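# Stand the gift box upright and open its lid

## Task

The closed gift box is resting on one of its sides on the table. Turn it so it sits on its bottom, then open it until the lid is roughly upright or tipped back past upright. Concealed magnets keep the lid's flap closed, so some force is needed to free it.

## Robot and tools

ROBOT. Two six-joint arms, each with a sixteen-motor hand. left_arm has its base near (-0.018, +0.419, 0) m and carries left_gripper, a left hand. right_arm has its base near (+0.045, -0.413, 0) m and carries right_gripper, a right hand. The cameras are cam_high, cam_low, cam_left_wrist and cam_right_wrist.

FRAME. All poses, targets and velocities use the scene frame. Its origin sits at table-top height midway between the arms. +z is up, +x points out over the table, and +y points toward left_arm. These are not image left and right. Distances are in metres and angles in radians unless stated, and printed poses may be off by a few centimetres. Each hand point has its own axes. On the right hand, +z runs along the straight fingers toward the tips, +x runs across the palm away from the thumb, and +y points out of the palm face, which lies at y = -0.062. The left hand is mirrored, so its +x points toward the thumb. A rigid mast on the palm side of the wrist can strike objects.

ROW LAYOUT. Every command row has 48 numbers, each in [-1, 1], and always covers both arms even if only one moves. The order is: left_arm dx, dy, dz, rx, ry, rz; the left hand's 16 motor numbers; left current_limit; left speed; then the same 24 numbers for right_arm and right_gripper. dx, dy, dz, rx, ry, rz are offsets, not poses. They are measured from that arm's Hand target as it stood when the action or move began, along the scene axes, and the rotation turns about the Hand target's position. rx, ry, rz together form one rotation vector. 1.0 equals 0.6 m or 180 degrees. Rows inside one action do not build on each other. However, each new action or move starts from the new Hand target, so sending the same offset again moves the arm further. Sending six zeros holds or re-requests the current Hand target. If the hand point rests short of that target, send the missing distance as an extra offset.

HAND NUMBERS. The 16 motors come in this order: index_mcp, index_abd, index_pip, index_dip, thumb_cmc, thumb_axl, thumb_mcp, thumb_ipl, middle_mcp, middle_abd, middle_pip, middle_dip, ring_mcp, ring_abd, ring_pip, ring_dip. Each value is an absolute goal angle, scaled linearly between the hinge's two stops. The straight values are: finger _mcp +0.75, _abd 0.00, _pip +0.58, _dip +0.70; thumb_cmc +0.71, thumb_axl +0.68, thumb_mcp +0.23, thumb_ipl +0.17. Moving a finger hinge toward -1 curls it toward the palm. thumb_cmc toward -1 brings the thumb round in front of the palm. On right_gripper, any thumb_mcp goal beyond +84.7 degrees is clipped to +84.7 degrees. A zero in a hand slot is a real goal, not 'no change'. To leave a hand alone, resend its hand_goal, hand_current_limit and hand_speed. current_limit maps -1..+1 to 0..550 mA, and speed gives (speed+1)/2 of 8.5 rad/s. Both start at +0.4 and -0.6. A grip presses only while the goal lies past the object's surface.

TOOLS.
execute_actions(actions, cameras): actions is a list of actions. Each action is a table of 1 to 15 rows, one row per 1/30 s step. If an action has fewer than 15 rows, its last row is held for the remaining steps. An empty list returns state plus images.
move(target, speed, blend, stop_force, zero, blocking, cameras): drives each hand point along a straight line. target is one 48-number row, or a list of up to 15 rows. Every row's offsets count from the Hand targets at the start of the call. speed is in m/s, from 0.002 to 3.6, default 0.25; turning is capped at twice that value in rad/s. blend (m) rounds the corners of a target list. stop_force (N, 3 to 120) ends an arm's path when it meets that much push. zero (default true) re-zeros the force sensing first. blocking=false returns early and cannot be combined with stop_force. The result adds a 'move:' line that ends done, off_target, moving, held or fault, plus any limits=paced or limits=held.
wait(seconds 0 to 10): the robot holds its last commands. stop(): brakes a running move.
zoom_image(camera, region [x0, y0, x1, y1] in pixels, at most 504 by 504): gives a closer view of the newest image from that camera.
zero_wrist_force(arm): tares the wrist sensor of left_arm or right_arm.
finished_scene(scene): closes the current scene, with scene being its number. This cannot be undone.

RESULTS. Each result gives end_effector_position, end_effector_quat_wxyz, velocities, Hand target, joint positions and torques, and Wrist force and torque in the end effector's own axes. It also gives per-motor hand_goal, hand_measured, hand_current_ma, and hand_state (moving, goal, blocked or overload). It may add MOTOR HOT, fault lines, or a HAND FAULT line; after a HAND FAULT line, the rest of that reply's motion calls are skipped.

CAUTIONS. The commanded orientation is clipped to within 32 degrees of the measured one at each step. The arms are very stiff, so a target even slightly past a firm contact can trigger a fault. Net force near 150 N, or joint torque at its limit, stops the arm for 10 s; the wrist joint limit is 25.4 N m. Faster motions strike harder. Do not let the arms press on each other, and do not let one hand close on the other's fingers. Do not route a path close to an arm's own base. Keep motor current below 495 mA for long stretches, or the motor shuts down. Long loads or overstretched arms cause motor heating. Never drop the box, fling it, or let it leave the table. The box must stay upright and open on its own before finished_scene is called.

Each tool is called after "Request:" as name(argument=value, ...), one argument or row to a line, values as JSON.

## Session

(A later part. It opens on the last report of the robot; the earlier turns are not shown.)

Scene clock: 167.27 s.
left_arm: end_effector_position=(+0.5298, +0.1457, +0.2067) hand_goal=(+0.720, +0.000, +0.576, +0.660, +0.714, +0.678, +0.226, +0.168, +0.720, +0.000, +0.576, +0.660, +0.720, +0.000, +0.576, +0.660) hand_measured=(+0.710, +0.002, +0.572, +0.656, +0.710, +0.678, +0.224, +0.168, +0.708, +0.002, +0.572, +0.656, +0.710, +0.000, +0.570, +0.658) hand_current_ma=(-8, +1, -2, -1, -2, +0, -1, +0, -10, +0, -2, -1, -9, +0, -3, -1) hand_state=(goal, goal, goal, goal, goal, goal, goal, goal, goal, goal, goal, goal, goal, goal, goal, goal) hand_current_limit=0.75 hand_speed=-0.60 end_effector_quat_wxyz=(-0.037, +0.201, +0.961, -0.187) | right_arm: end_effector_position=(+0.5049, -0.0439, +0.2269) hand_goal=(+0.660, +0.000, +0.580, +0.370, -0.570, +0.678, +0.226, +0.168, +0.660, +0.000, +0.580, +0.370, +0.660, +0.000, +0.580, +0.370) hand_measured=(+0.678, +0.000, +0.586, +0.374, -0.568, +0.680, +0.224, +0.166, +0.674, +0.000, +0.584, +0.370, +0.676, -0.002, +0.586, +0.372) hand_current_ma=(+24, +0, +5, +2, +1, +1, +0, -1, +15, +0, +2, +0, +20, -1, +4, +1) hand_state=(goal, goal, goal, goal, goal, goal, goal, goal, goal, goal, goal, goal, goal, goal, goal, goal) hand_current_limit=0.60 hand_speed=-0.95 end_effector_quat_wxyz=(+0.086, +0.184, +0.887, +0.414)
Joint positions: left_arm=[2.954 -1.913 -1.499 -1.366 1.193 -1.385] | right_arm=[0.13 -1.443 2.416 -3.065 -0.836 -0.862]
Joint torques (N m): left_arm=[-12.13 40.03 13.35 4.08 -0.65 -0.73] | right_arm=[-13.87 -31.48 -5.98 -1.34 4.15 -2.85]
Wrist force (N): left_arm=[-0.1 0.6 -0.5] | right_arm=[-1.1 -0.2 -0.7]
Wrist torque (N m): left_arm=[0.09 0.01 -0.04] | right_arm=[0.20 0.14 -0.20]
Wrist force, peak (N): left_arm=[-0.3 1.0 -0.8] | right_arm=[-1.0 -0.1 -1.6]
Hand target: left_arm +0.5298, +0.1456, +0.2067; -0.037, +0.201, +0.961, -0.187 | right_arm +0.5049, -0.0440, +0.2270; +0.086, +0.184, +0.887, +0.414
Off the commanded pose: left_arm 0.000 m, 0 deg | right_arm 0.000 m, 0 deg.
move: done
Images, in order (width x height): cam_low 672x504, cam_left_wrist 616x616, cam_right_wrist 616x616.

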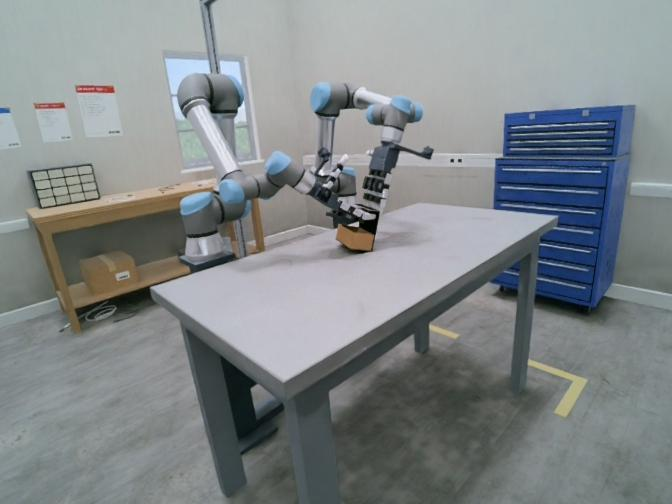

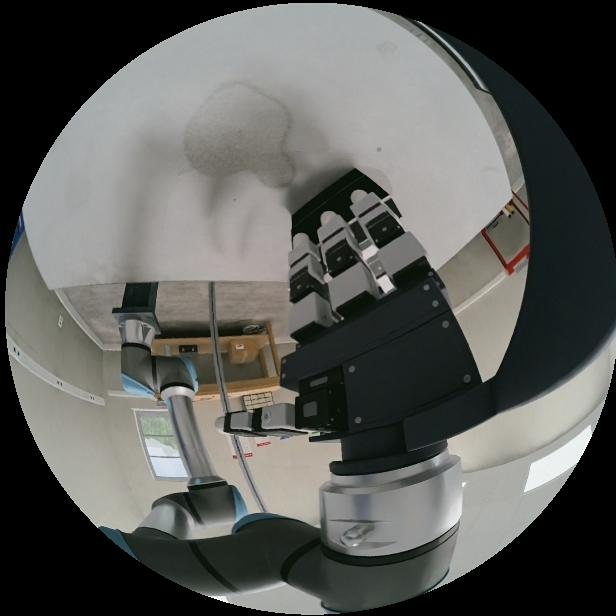

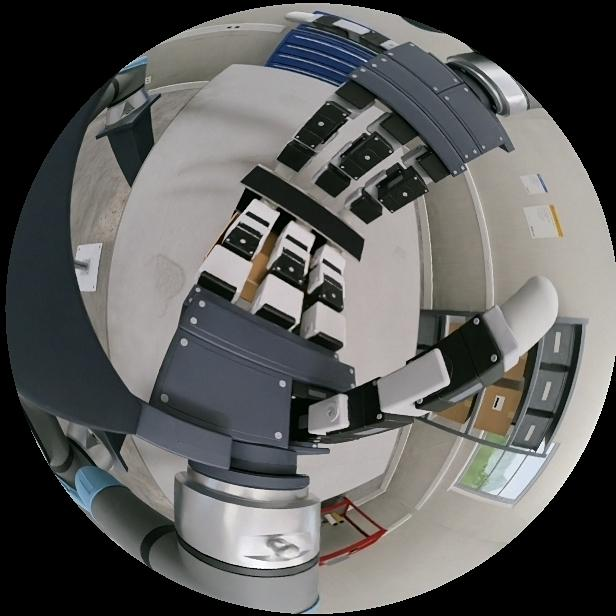

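Request:
move(
  target=[0,0,0,0,0,0,0.72,0,0.576,0.66,0.714,0.678,0.226,0.168,0.72,0,0.576,0.66,0.72,0,0.576,0.66,0.75,-0.6,-0.0106,-0.0245,0.0,0,0,0,0.66,0,0.58,0.37,-0.571,0.678,0.226,0.168,0.66,0,0.58,0.37,0.66,0,0.58,0.37,0.6,-0.95],
  speed=0.03,
  cameras=["cam_right_wrist", "cam_low", "cam_left_wrist"],
)

Request:
zoom_image(
  camera="cam_right_wrist",
  region=[220, 100, 420, 300],
)

Request:
zoom_image(
  camera="cam_low",
  region=[310, 180, 400, 270],
)

Request:
zoom_image(
  camera="cam_left_wrist",
  region=[220, 130, 420, 330],
)

Scene clock: 168.63 s.
left_arm: end_effector_position=(+0.5298, +0.1456, +0.2067) hand_goal=(+0.720, +0.000, +0.576, +0.660, +0.714, +0.678, +0.226, +0.168, +0.720, +0.000, +0.576, +0.660, +0.720, +0.000, +0.576, +0.660) hand_measured=(+0.710, +0.002, +0.572, +0.656, +0.710, +0.678, +0.224, +0.168, +0.708, +0.002, +0.572, +0.656, +0.710, +0.000, +0.570, +0.658) hand_current_ma=(-8, +1, -2, -1, -2, +0, -1, +0, -10, +0, -2, -1, -9, +0, -3, -1) hand_state=(goal, goal, goal, goal, goal, goal, goal, goal, goal, goal, goal, goal, goal, goal, goal, goal) hand_current_limit=0.75 hand_speed=-0.60 end_effector_quat_wxyz=(-0.037, +0.201, +0.961, -0.187) | right_arm: end_effector_position=(+0.4985, -0.0587, +0.2270) hand_goal=(+0.660, +0.000, +0.580, +0.370, -0.570, +0.678, +0.226, +0.168, +0.660, +0.000, +0.580, +0.370, +0.660, +0.000, +0.580, +0.370) hand_measured=(+0.678, +0.000, +0.586, +0.374, -0.568, +0.680, +0.224, +0.166, +0.672, +0.000, +0.584, +0.370, +0.676, -0.002, +0.586, +0.372) hand_current_ma=(+24, +0, +5, +2, +1, +1, +0, -1, +14, +0, +2, +0, +20, -1, +4, +1) hand_state=(goal, goal, goal, goal, goal, goal, goal, goal, goal, goal, goal, goal, goal, goal, goal, goal) hand_current_limit=0.60 hand_speed=-0.95 end_effector_quat_wxyz=(+0.086, +0.184, +0.887, +0.414) end_effector_velocity=(+0.001, +0.001, +0.002) end_effector_angular_velocity=(+0.002, -0.002, -0.001)
Joint positions: left_arm=[2.954 -1.913 -1.499 -1.366 1.193 -1.385] | right_arm=[0.09 -1.481 2.449 -3.028 -0.816 -0.91]
Joint velocities: left_arm=[within noise] | right_arm=[0.003 0 -0.003 -0.003 0 0.006]
Joint torques (N m): left_arm=[-11.98 29.16 22.09 4.03 -2.39 1.07] | right_arm=[12.06 -10.32 -22.57 -4.9 -1.28 2.76]
Wrist force (N): left_arm=[0.2 0.3 -0.5] | right_arm=[-1.1 0.0 -1.0]
Wrist torque (N m): left_arm=[0.05 -0.04 -0.01] | right_arm=[0.27 0.13 -0.27]
Wrist force, peak (N): left_arm=[-0.2 0.4 -0.7] | right_arm=[-1.3 0.1 -1.2]
Hand target: left_arm +0.5298, +0.1456, +0.2067; -0.037, +0.201, +0.961, -0.187 | right_arm +0.4986, -0.0587, +0.2270; +0.086, +0.184, +0.887, +0.414
Off the commanded pose: left_arm 0.000 m, 0 deg | right_arm 0.000 m, 0 deg.
move: done
Images, in order (width x height): cam_low 672x504, cam_left_wrist 616x616, cam_right_wrist 616x616.

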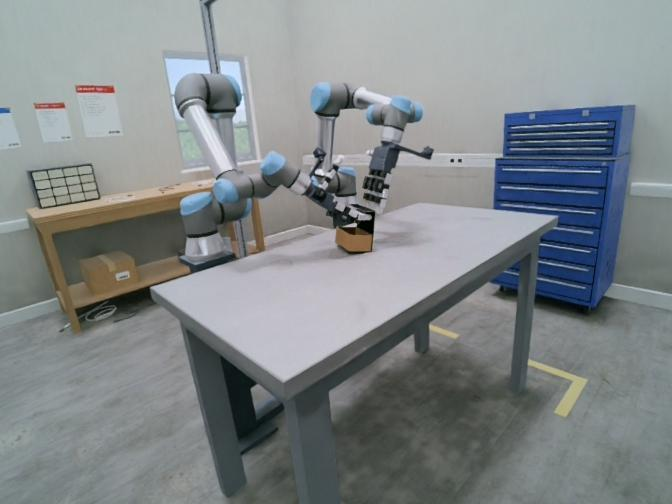

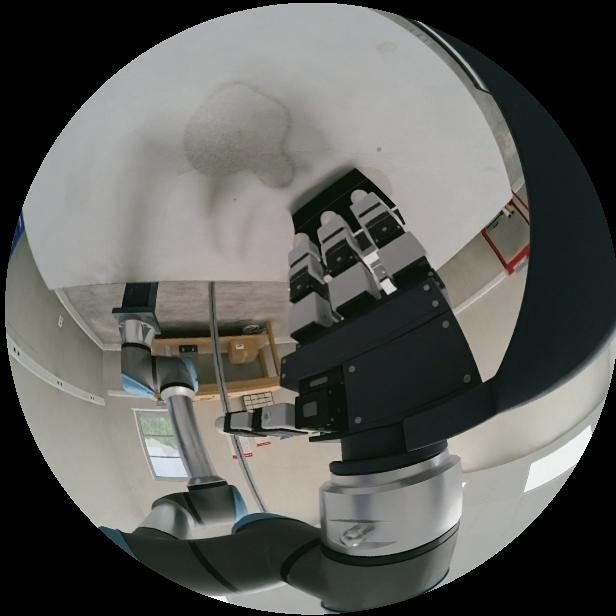

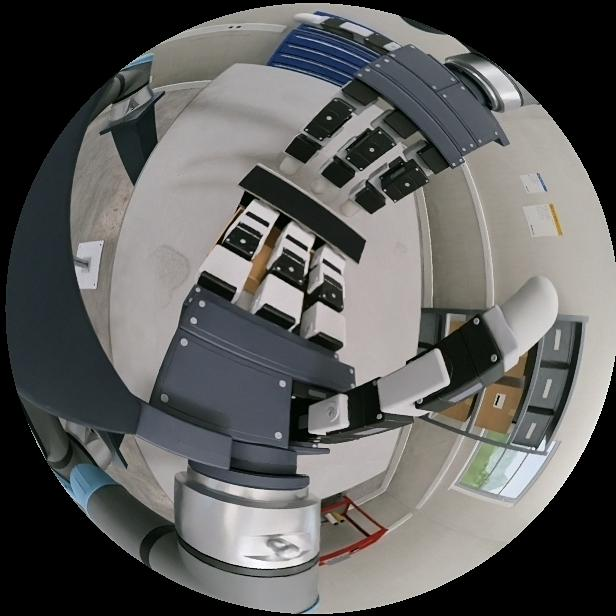

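Scaled by 2.520 from the camera's 616x616 image, which has a finer 880x880 frame.

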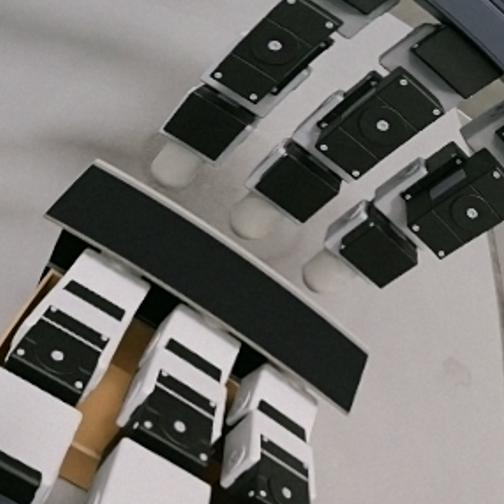

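Scaled by 5.600.

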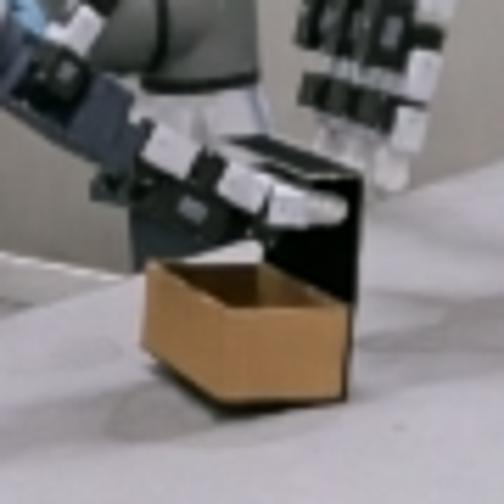

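Scaled by 2.520 from the camera's 616x616 image, which has a finer 880x880 frame.

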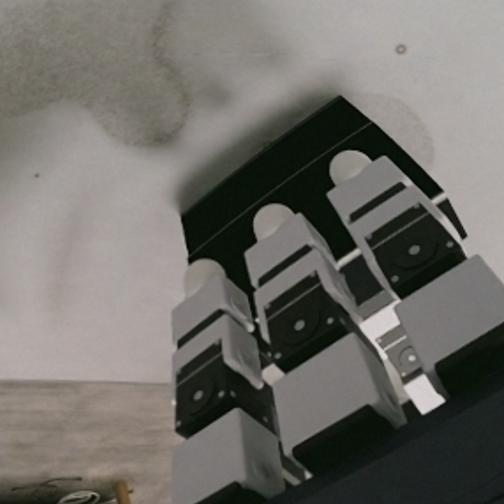

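Request:
move(
  target=[0,0,0,0,0,0,0.72,0,0.576,0.66,0.714,0.678,0.226,0.168,0.72,0,0.576,0.66,0.72,0,0.576,0.66,0.75,-0.6,-0.0185,-0.0428,-0.005,0,0,0,0.66,0,0.58,0.37,-0.571,0.678,0.226,0.168,0.66,0,0.58,0.37,0.66,0,0.58,0.37,0.6,-0.95],
  speed=0.05,
  cameras=["cam_right_wrist", "cam_low", "cam_left_wrist"],
)

Request:
zoom_image(
  camera="cam_right_wrist",
  region=[220, 100, 420, 300],
)

Request:
zoom_image(
  camera="cam_low",
  region=[310, 180, 400, 270],
)

Scene clock: 169.97 s.
left_arm: end_effector_position=(+0.5298, +0.1456, +0.2067) hand_goal=(+0.720, +0.000, +0.576, +0.660, +0.714, +0.678, +0.226, +0.168, +0.720, +0.000, +0.576, +0.660, +0.720, +0.000, +0.576, +0.660) hand_measured=(+0.710, +0.002, +0.572, +0.656, +0.710, +0.678, +0.224, +0.168, +0.708, +0.002, +0.572, +0.656, +0.710, +0.000, +0.570, +0.658) hand_current_ma=(-8, +1, -2, -1, -2, +0, -1, +0, -10, +0, -2, -1, -9, +0, -3, -1) hand_state=(goal, goal, goal, goal, goal, goal, goal, goal, goal, goal, goal, goal, goal, goal, goal, goal) hand_current_limit=0.75 hand_speed=-0.60 end_effector_quat_wxyz=(-0.037, +0.201, +0.961, -0.187) | right_arm: end_effector_position=(+0.4875, -0.0844, +0.2240) hand_goal=(+0.660, +0.000, +0.580, +0.370, -0.570, +0.678, +0.226, +0.168, +0.660, +0.000, +0.580, +0.370, +0.660, +0.000, +0.580, +0.370) hand_measured=(+0.678, +0.000, +0.586, +0.374, -0.568, +0.680, +0.224, +0.166, +0.672, +0.000, +0.582, +0.370, +0.676, -0.002, +0.586, +0.372) hand_current_ma=(+23, +0, +4, +2, +1, +1, +0, -1, +13, +0, +1, +0, +19, -1, +4, +1) hand_state=(goal, goal, goal, goal, goal, goal, goal, goal, goal, goal, goal, goal, goal, goal, goal, goal) hand_current_limit=0.60 hand_speed=-0.95 end_effector_quat_wxyz=(+0.086, +0.184, +0.887, +0.414)
Joint positions: left_arm=[2.954 -1.913 -1.499 -1.366 1.193 -1.385] | right_arm=[0.014 -1.543 2.505 -2.956 -0.783 -1.004]
Joint torques (N m): left_arm=[-11.77 29.33 27.96 3.97 -2.47 1.12] | right_arm=[11.4 -8.31 -23.06 -4.33 -1.97 2.62]
Wrist force (N): left_arm=[-0.2 0.5 -0.5] | right_arm=[-0.6 0.7 -1.0]
Wrist torque (N m): left_arm=[0.07 0.02 -0.05] | right_arm=[0.36 0.07 -0.27]
Wrist force, peak (N): left_arm=[-0.4 0.7 -0.6] | right_arm=[-1.4 0.2 -1.1]
Hand target: left_arm +0.5298, +0.1456, +0.2067; -0.037, +0.201, +0.961, -0.187 | right_arm +0.4875, -0.0843, +0.2240; +0.086, +0.184, +0.887, +0.414
Off the commanded pose: left_arm 0.000 m, 0 deg | right_arm 0.000 m, 0 deg.
move: done
Images, in order (width x height): cam_low 672x504, cam_left_wrist 616x616, cam_right_wrist 616x616.

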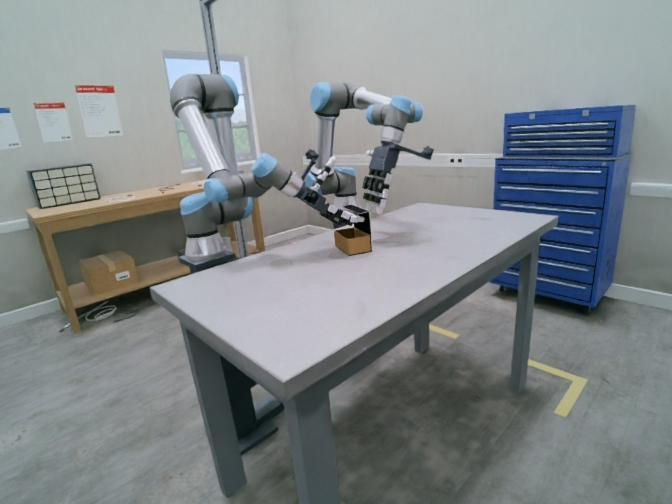

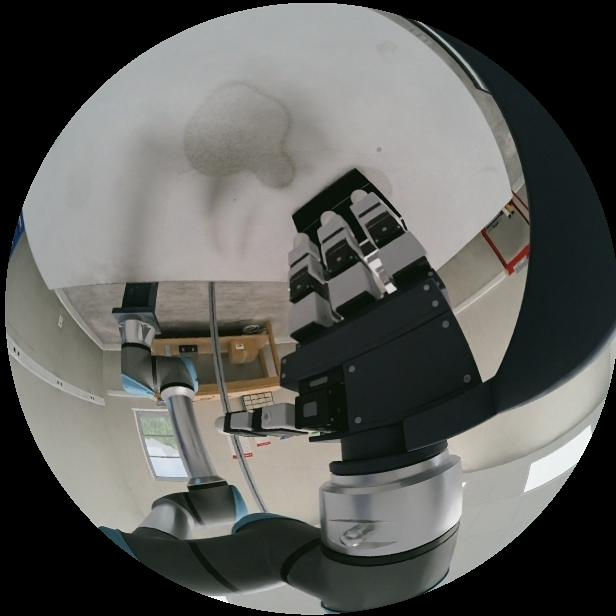

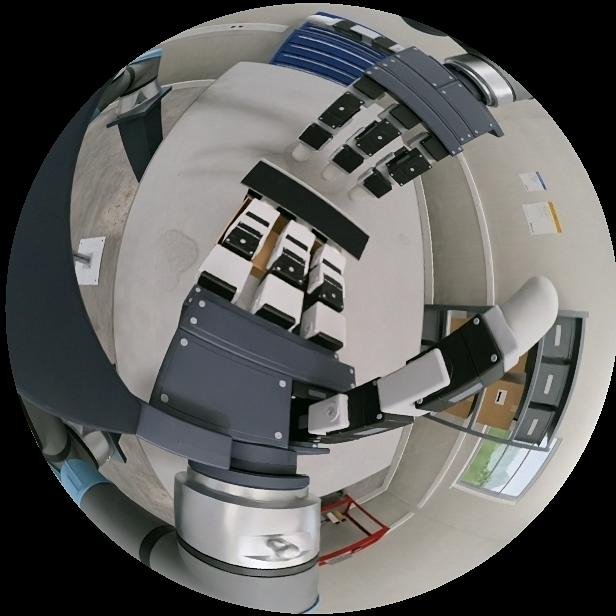

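Scaled by 2.520 from the camera's 616x616 image, which has a finer 880x880 frame.

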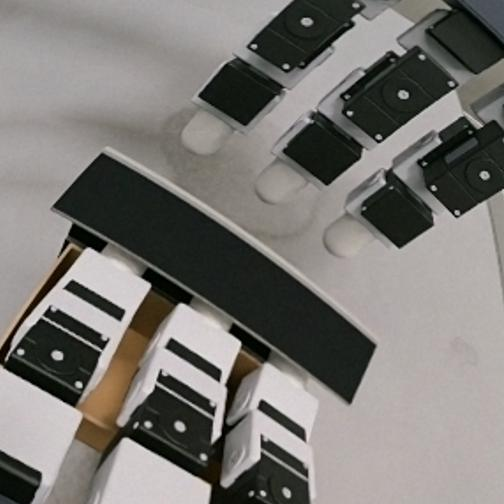

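Scaled by 5.600.

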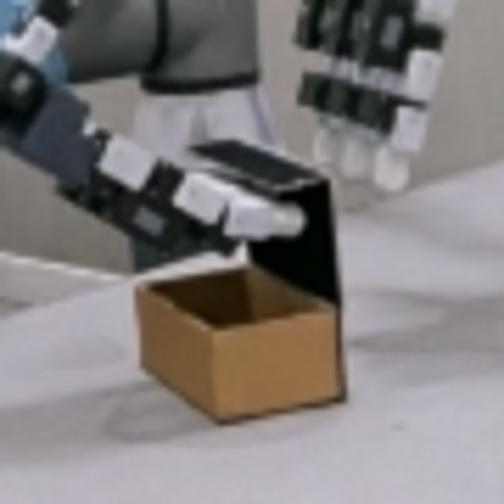

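Request:
move(
  target=[0,0,0,0,0,0,0.72,0,0.576,0.66,0.714,0.678,0.226,0.168,0.72,0,0.576,0.66,0.72,0,0.576,0.66,0.75,-0.6,-0.0132,-0.0306,-0.0167,0,0,0,0.66,0,0.58,0.37,-0.571,0.678,0.226,0.168,0.66,0,0.58,0.37,0.66,0,0.58,0.37,0.6,-0.95],
  speed=0.05,
  cameras=["cam_right_wrist", "cam_low"],
)

Request:
zoom_image(
  camera="cam_right_wrist",
  region=[220, 100, 420, 300],
)

Request:
zoom_image(
  camera="cam_low",
  region=[310, 180, 400, 270],
)

Scene clock: 171.03 s.
left_arm: end_effector_position=(+0.5298, +0.1456, +0.2067) hand_goal=(+0.720, +0.000, +0.576, +0.660, +0.714, +0.678, +0.226, +0.168, +0.720, +0.000, +0.576, +0.660, +0.720, +0.000, +0.576, +0.660) hand_measured=(+0.710, +0.002, +0.572, +0.656, +0.710, +0.678, +0.224, +0.168, +0.708, +0.002, +0.572, +0.656, +0.710, +0.000, +0.570, +0.658) hand_current_ma=(-8, +1, -2, -1, -2, +0, -1, +0, -10, +0, -2, -1, -9, +0, -3, -1) hand_state=(goal, goal, goal, goal, goal, goal, goal, goal, goal, goal, goal, goal, goal, goal, goal, goal) hand_current_limit=0.75 hand_speed=-0.60 end_effector_quat_wxyz=(-0.037, +0.201, +0.961, -0.187) | right_arm: end_effector_position=(+0.4795, -0.1027, +0.2140) hand_goal=(+0.660, +0.000, +0.580, +0.370, -0.570, +0.678, +0.226, +0.168, +0.660, +0.000, +0.580, +0.370, +0.660, +0.000, +0.580, +0.370) hand_measured=(+0.678, +0.000, +0.586, +0.374, -0.568, +0.680, +0.224, +0.166, +0.672, +0.000, +0.582, +0.370, +0.676, -0.002, +0.586, +0.372) hand_current_ma=(+22, +0, +4, +2, +1, +1, +0, -1, +13, +0, +1, +0, +19, -1, +4, +1) hand_state=(goal, goal, goal, goal, goal, goal, goal, goal, goal, goal, goal, goal, goal, goal, goal, goal) hand_current_limit=0.60 hand_speed=-0.95 end_effector_quat_wxyz=(+0.086, +0.184, +0.887, +0.414)
Joint positions: left_arm=[2.954 -1.913 -1.499 -1.366 1.193 -1.385] | right_arm=[-0.044 -1.566 2.551 -2.923 -0.76 -1.081]
Joint torques (N m): left_arm=[-12.08 29.12 28.01 4.01 -2.36 1.03] | right_arm=[11.83 -5.78 -22.46 -4.7 -1.51 2.94]
Wrist force (N): left_arm=[-0.2 0.4 -0.5] | right_arm=[-1.2 0.4 -0.7]
Wrist torque (N m): left_arm=[0.05 0.02 -0.04] | right_arm=[0.30 0.15 -0.32]
Wrist force, peak (N): left_arm=[-0.4 0.5 -0.8] | right_arm=[-0.9 1.5 -0.6]
Hand target: left_arm +0.5298, +0.1456, +0.2067; -0.037, +0.201, +0.961, -0.187 | right_arm +0.4795, -0.1027, +0.2140; +0.086, +0.184, +0.887, +0.414
Off the commanded pose: left_arm 0.000 m, 0 deg | right_arm 0.000 m, 0 deg.
move: done
Images, in order (width x height): cam_low 672x504, cam_right_wrist 616x616.

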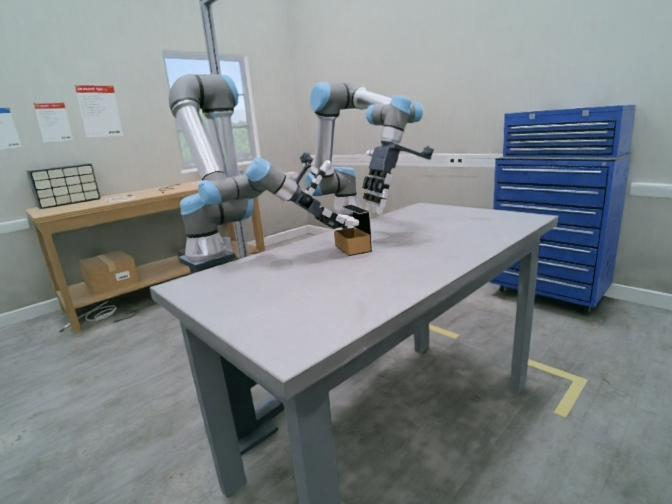

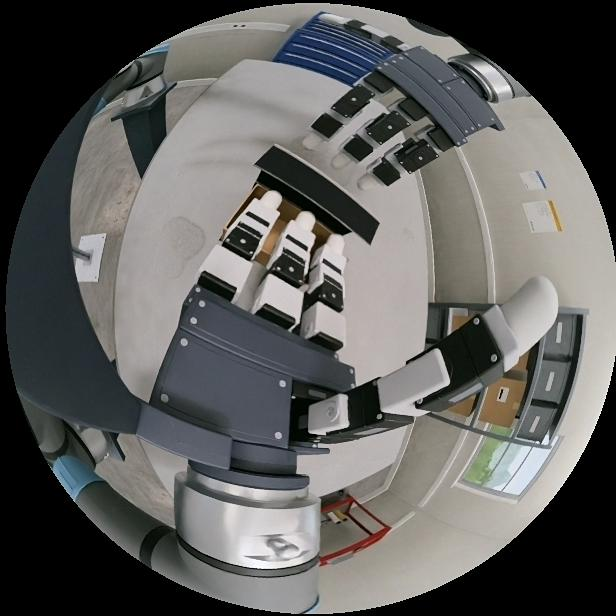

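Scaled by 2.520 from the camera's 616x616 image, which has a finer 880x880 frame.

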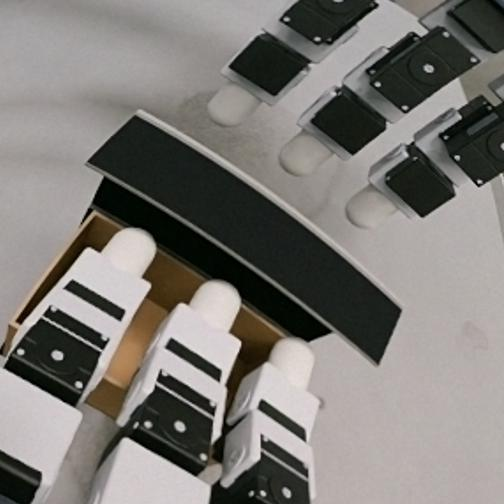

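Scaled by 5.600.

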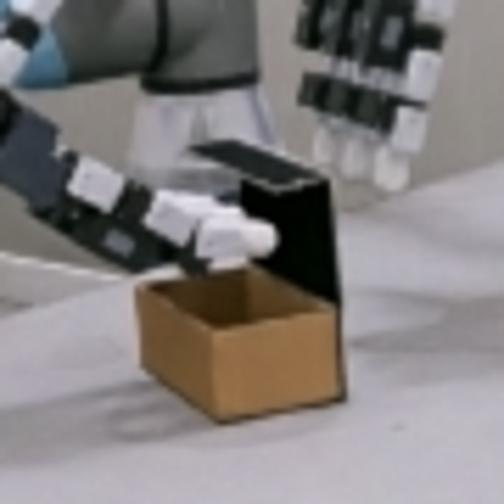

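Request:
move(
  target=[
    [0,0,0,0,0,0,0.72,0,0.576,0.66,0.714,0.678,0.226,0.168,0.72,0,0.576,0.66,0.72,0,0.576,0.66,0.75,-0.6,0,0,0.0433,0,0,0,0.66,0,0.58,0.37,-0.571,0.678,0.226,0.168,0.66,0,0.58,0.37,0.66,0,0.58,0.37,0.6,-0.95],
    [0,0,0,0,0,0,0.72,0,0.576,0.66,0.714,0.678,0.226,0.168,0.72,0,0.576,0.66,0.72,0,0.576,0.66,0.75,-0.6,0.0086,0.0199,0.0595,0,0,0,0.66,0,0.58,0.37,-0.571,0.678,0.226,0.168,0.66,0,0.58,0.37,0.66,0,0.58,0.37,0.6,-0.95],
  ],
  speed=[0.05,0.03],
  blend=[0.005,0],
  cameras=["cam_right_wrist", "cam_low"],
)

Request:
zoom_image(
  camera="cam_right_wrist",
  region=[220, 100, 420, 300],
)

Request:
zoom_image(
  camera="cam_low",
  region=[310, 180, 400, 270],
)

Scene clock: 176.13 s.
left_arm: end_effector_position=(+0.5298, +0.1456, +0.2067) hand_goal=(+0.720, +0.000, +0.576, +0.660, +0.714, +0.678, +0.226, +0.168, +0.720, +0.000, +0.576, +0.660, +0.720, +0.000, +0.576, +0.660) hand_measured=(+0.710, +0.002, +0.572, +0.656, +0.710, +0.678, +0.224, +0.168, +0.708, +0.002, +0.572, +0.656, +0.710, +0.000, +0.570, +0.658) hand_current_ma=(-8, +1, -2, -1, -2, +0, -1, +0, -10, +0, -2, -1, -9, +0, -3, -1) hand_state=(goal, goal, goal, goal, goal, goal, goal, goal, goal, goal, goal, goal, goal, goal, goal, goal) hand_current_limit=0.75 hand_speed=-0.60 end_effector_quat_wxyz=(-0.037, +0.201, +0.961, -0.187) | right_arm: end_effector_position=(+0.4847, -0.0907, +0.2496) hand_goal=(+0.660, +0.000, +0.580, +0.370, -0.570, +0.678, +0.226, +0.168, +0.660, +0.000, +0.580, +0.370, +0.660, +0.000, +0.580, +0.370) hand_measured=(+0.678, +0.000, +0.586, +0.374, -0.568, +0.680, +0.224, +0.166, +0.672, +0.000, +0.582, +0.370, +0.676, -0.002, +0.586, +0.372) hand_current_ma=(+22, +0, +4, +2, +1, +1, +0, -1, +13, +0, +1, +0, +19, -1, +4, +1) hand_state=(goal, goal, goal, goal, goal, goal, goal, goal, goal, goal, goal, goal, goal, goal, goal, goal) hand_current_limit=0.60 hand_speed=-0.95 end_effector_quat_wxyz=(+0.086, +0.184, +0.887, +0.414) end_effector_velocity=(-0.001, -0.001, -0.002) end_effector_angular_velocity=(-0.002, +0.000, +0.002)
Joint positions: left_arm=[2.954 -1.913 -1.499 -1.366 1.193 -1.385] | right_arm=[-0.005 -1.642 2.487 -2.821 -0.775 -1.03]
Joint velocities: left_arm=[within noise] | right_arm=[-0.002 0 0.005 0.001 0 -0.006]
Joint torques (N m): left_arm=[-12.54 29.09 28.84 3.73 -2.47 1.16] | right_arm=[-13.47 -18.42 -9.09 -2.7 2.22 -2.96]
Wrist force (N): left_arm=[-0.3 0.5 -0.4] | right_arm=[-0.8 0.0 -0.6]
Wrist torque (N m): left_arm=[0.05 0.03 -0.05] | right_arm=[0.25 0.11 -0.21]
Wrist force, peak (N): left_arm=[-0.3 0.8 -0.6] | right_arm=[-1.6 0.3 -0.7]
Hand target: left_arm +0.5298, +0.1456, +0.2067; -0.037, +0.201, +0.961, -0.187 | right_arm +0.4847, -0.0908, +0.2497; +0.086, +0.184, +0.887, +0.414
Off the commanded pose: left_arm 0.000 m, 0 deg | right_arm 0.000 m, 0 deg.
move: done
Images, in order (width x height): cam_low 672x504, cam_right_wrist 616x616.

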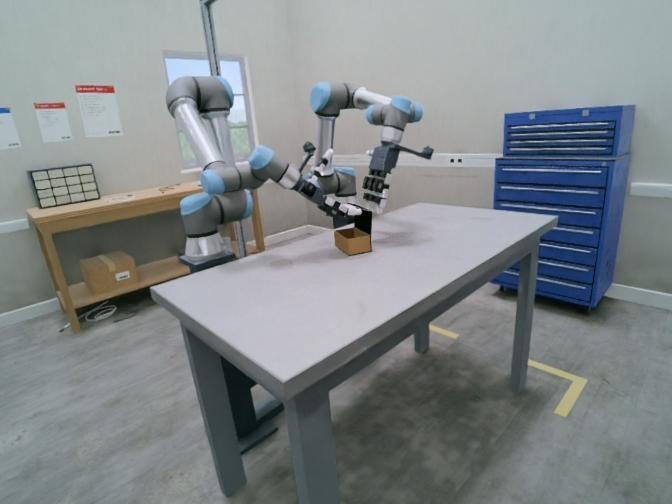

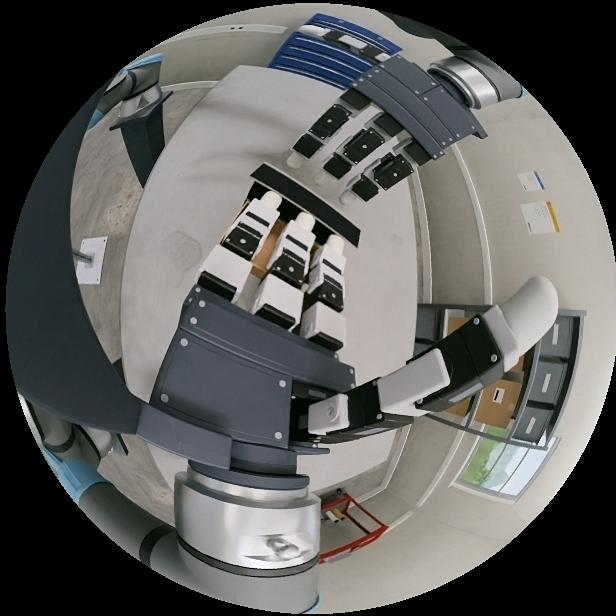

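Scaled by 2.520 from the camera's 616x616 image, which has a finer 880x880 frame.

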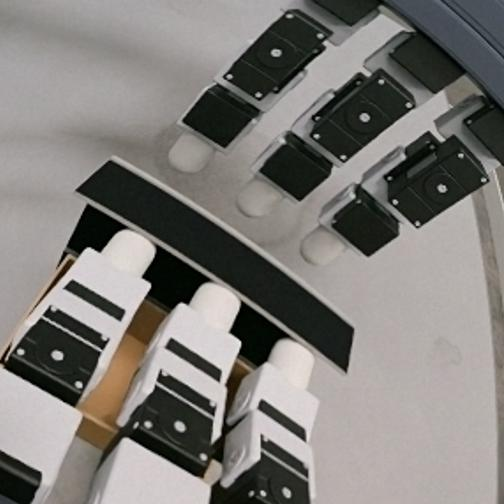

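Scaled by 5.600.

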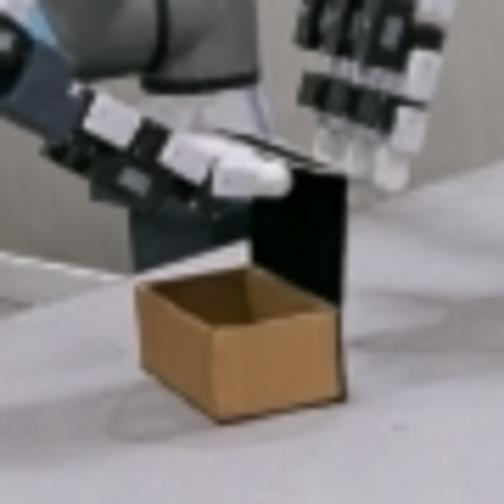

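Request:
move(
  target=[
    [0,0,0,0,0,0,0.72,0,0.576,0.66,0.714,0.678,0.226,0.168,0.72,0,0.576,0.66,0.72,0,0.576,0.66,0.75,-0.6,0.0095,0.022,0.0058,0,0,0,0.66,0,0.58,0.37,-0.571,0.678,0.226,0.168,0.66,0,0.58,0.37,0.66,0,0.58,0.37,0.6,-0.95],
  ],
  speed=[0.03],
  cameras=["cam_low"],
)

Request:
zoom_image(
  camera="cam_low",
  region=[310, 180, 400, 270],
)

Scene clock: 177.17 s.
left_arm: end_effector_position=(+0.5298, +0.1456, +0.2067) hand_goal=(+0.720, +0.000, +0.576, +0.660, +0.714, +0.678, +0.226, +0.168, +0.720, +0.000, +0.576, +0.660, +0.720, +0.000, +0.576, +0.660) hand_measured=(+0.710, +0.002, +0.572, +0.656, +0.710, +0.678, +0.224, +0.168, +0.708, +0.002, +0.572, +0.656, +0.710, +0.000, +0.570, +0.658) hand_current_ma=(-8, +1, -2, -1, -2, +0, -1, +0, -10, +0, -2, -1, -9, +0, -3, -1) hand_state=(goal, goal, goal, goal, goal, goal, goal, goal, goal, goal, goal, goal, goal, goal, goal, goal) hand_current_limit=0.75 hand_speed=-0.60 end_effector_quat_wxyz=(-0.037, +0.201, +0.961, -0.187) | right_arm: end_effector_position=(+0.4905, -0.0775, +0.2531) hand_goal=(+0.660, +0.000, +0.580, +0.370, -0.570, +0.678, +0.226, +0.168, +0.660, +0.000, +0.580, +0.370, +0.660, +0.000, +0.580, +0.370) hand_measured=(+0.678, +0.000, +0.586, +0.374, -0.568, +0.680, +0.224, +0.166, +0.672, +0.000, +0.582, +0.370, +0.676, -0.002, +0.586, +0.372) hand_current_ma=(+22, +0, +4, +2, +1, +1, +0, -1, +13, +0, +1, +0, +19, -1, +4, +1) hand_state=(goal, goal, goal, goal, goal, goal, goal, goal, goal, goal, goal, goal, goal, goal, goal, goal) hand_current_limit=0.60 hand_speed=-0.95 end_effector_quat_wxyz=(+0.086, +0.184, +0.887, +0.414) end_effector_velocity=(+0.000, -0.001, +0.001) end_effector_angular_velocity=(-0.002, -0.004, +0.002)
Joint positions: left_arm=[2.954 -1.913 -1.499 -1.366 1.193 -1.385] | right_arm=[0.035 -1.611 2.459 -2.861 -0.792 -0.977]
Joint velocities: left_arm=[within noise] | right_arm=[-0.002 -0.003 0.001 0.003 0 -0.006]
Joint torques (N m): left_arm=[-11.68 29.12 28.29 3.72 -2.35 1.18] | right_arm=[-16.48 -26.11 -8.09 -0.73 3.18 -3.03]
Wrist force (N): left_arm=[-0.3 0.8 -0.5] | right_arm=[-1.1 0.0 -0.7]
Wrist torque (N m): left_arm=[0.10 0.04 -0.07] | right_arm=[0.25 0.14 -0.23]
Wrist force, peak (N): left_arm=[-0.3 0.8 -0.5] | right_arm=[-1.2 -0.1 -0.9]
Hand target: left_arm +0.5298, +0.1456, +0.2067; -0.037, +0.201, +0.961, -0.187 | right_arm +0.4904, -0.0776, +0.2531; +0.086, +0.184, +0.887, +0.414
Off the commanded pose: left_arm 0.000 m, 0 deg | right_arm 0.000 m, 0 deg.
move: done
Images, in order (width x height): cam_low 672x504.

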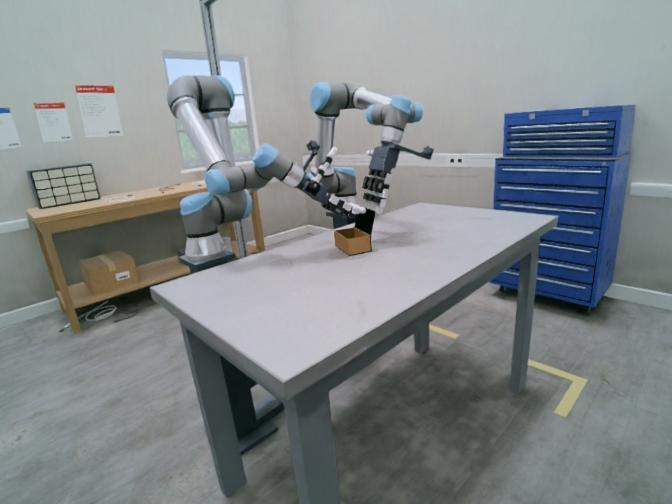

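Scaled by 5.600.

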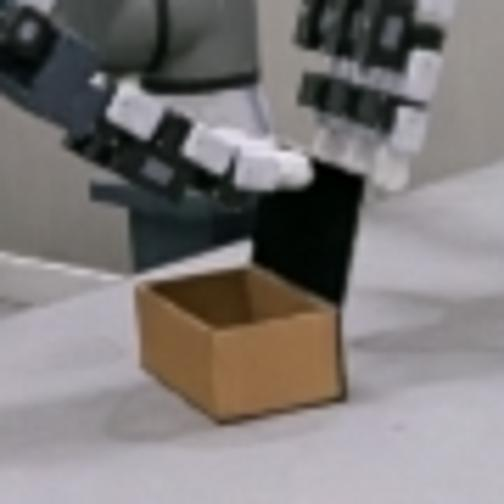

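Request:
move(
  target=[
    [0.0,0.0,0,0,0,0,0.72,0,0.576,0.66,0.714,0.678,0.226,0.168,0.72,0,0.576,0.66,0.72,0,0.576,0.66,0.75,-0.6,-0.0265,-0.0612,-0.01,0,0,0,0.66,0,0.58,0.37,-0.571,0.678,0.226,0.168,0.66,0,0.58,0.37,0.66,0,0.58,0.37,0.6,-0.95],
    [0.0266,0.0611,0.03,0,0,0,0.72,0,0.576,0.66,0.714,0.678,0.226,0.168,0.72,0,0.576,0.66,0.72,0,0.576,0.66,0.75,-0.6,-0.053,-0.1224,-0.0167,0,0,0,0.66,0,0.58,0.37,-0.571,0.678,0.226,0.168,0.66,0,0.58,0.37,0.66,0,0.58,0.37,0.6,-0.95],
  ],
  speed=[0.06,0.12],
  blend=[0.01,0],
  cameras=["cam_low", "cam_right_wrist", "cam_high"],
)

Request:
zoom_image(
  camera="cam_low",
  region=[310, 180, 400, 270],
)

Request:
zoom_image(
  camera="cam_right_wrist",
  region=[200, 70, 450, 320],
)

Scene clock: 179.07 s.
left_arm: end_effector_position=(+0.5459, +0.1823, +0.2248) hand_goal=(+0.720, +0.000, +0.576, +0.660, +0.714, +0.678, +0.226, +0.168, +0.720, +0.000, +0.576, +0.660, +0.720, +0.000, +0.576, +0.660) hand_measured=(+0.710, +0.002, +0.572, +0.656, +0.710, +0.678, +0.224, +0.168, +0.710, +0.002, +0.572, +0.656, +0.710, +0.000, +0.570, +0.658) hand_current_ma=(-8, +1, -2, -1, -2, +0, -1, +0, -9, +0, -2, -1, -8, +0, -3, -1) hand_state=(goal, goal, goal, goal, goal, goal, goal, goal, goal, goal, goal, goal, goal, goal, goal, goal) hand_current_limit=0.75 hand_speed=-0.60 end_effector_quat_wxyz=(-0.037, +0.201, +0.961, -0.187) | right_arm: end_effector_position=(+0.4587, -0.1510, +0.2432) hand_goal=(+0.660, +0.000, +0.580, +0.370, -0.570, +0.678, +0.226, +0.168, +0.660, +0.000, +0.580, +0.370, +0.660, +0.000, +0.580, +0.370) hand_measured=(+0.678, +0.000, +0.586, +0.374, -0.568, +0.680, +0.224, +0.166, +0.672, +0.000, +0.582, +0.370, +0.676, -0.002, +0.586, +0.372) hand_current_ma=(+22, +0, +4, +2, +1, +1, +0, -1, +13, +0, +1, +0, +19, -1, +4, +1) hand_state=(goal, goal, goal, goal, goal, goal, goal, goal, goal, goal, goal, goal, goal, goal, goal, goal) hand_current_limit=0.60 hand_speed=-0.95 end_effector_quat_wxyz=(+0.086, +0.184, +0.887, +0.414)
Joint positions: left_arm=[3.017 -1.901 -1.462 -1.44 1.198 -1.318] | right_arm=[-0.218 -1.834 2.577 -2.496 -0.713 -1.331]
Joint torques (N m): left_arm=[-7.04 27.07 8.49 1.6 -2.56 0.8] | right_arm=[-5.56 -10.46 -15.47 -0.98 -1.52 -1.04]
Wrist force (N): left_arm=[-0.4 0.4 -0.4] | right_arm=[-1.3 0.3 -0.8]
Wrist torque (N m): left_arm=[0.04 0.06 -0.01] | right_arm=[0.29 0.17 -0.35]
Wrist force, peak (N): left_arm=[0.0 1.5 -1.2] | right_arm=[-1.6 0.0 -1.5]
Hand target: left_arm +0.5458, +0.1823, +0.2247; -0.037, +0.201, +0.961, -0.187 | right_arm +0.4586, -0.1510, +0.2431; +0.086, +0.184, +0.887, +0.414
Off the commanded pose: left_arm 0.000 m, 0 deg | right_arm 0.000 m, 0 deg.
move: done
Images, in order (width x height): cam_high 672x504, cam_low 672x504, cam_right_wrist 616x616.

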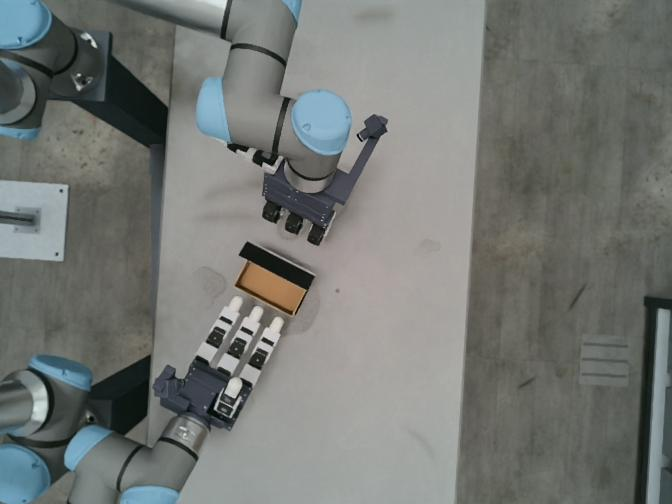

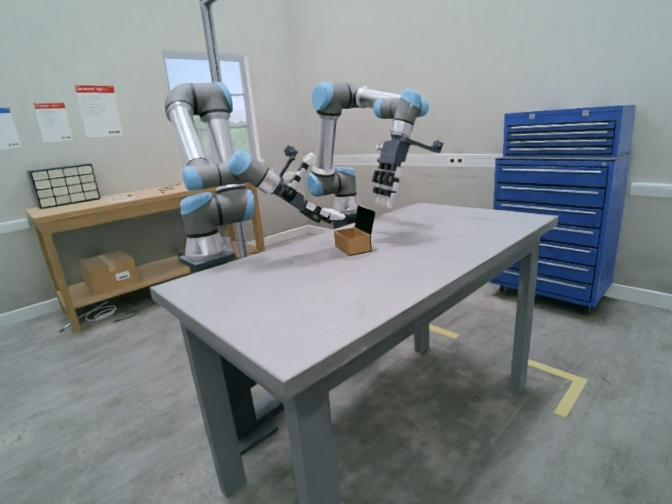

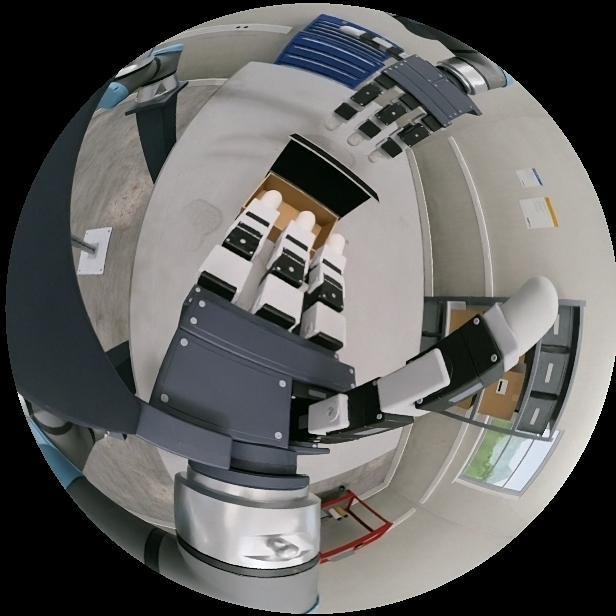

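Scaled by 5.600.

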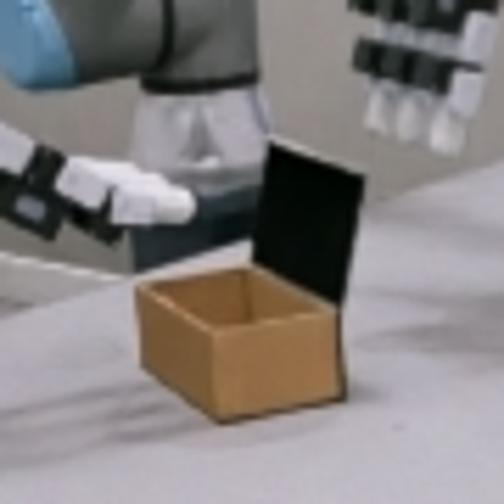

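Scaled by 2.016 from the camera's 616x616 image, which has a finer 880x880 frame.

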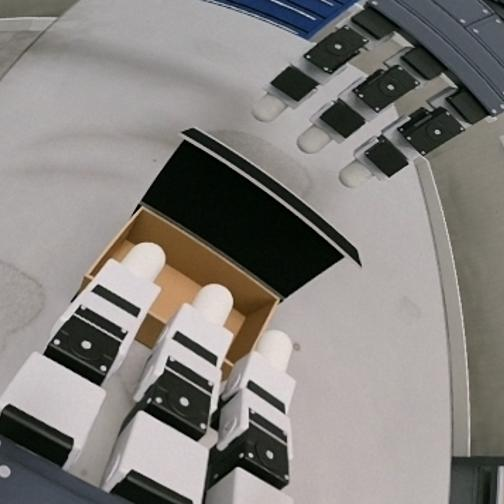

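Request:
finished_scene(
  scene=1,
)

The scene is finished: the task was done.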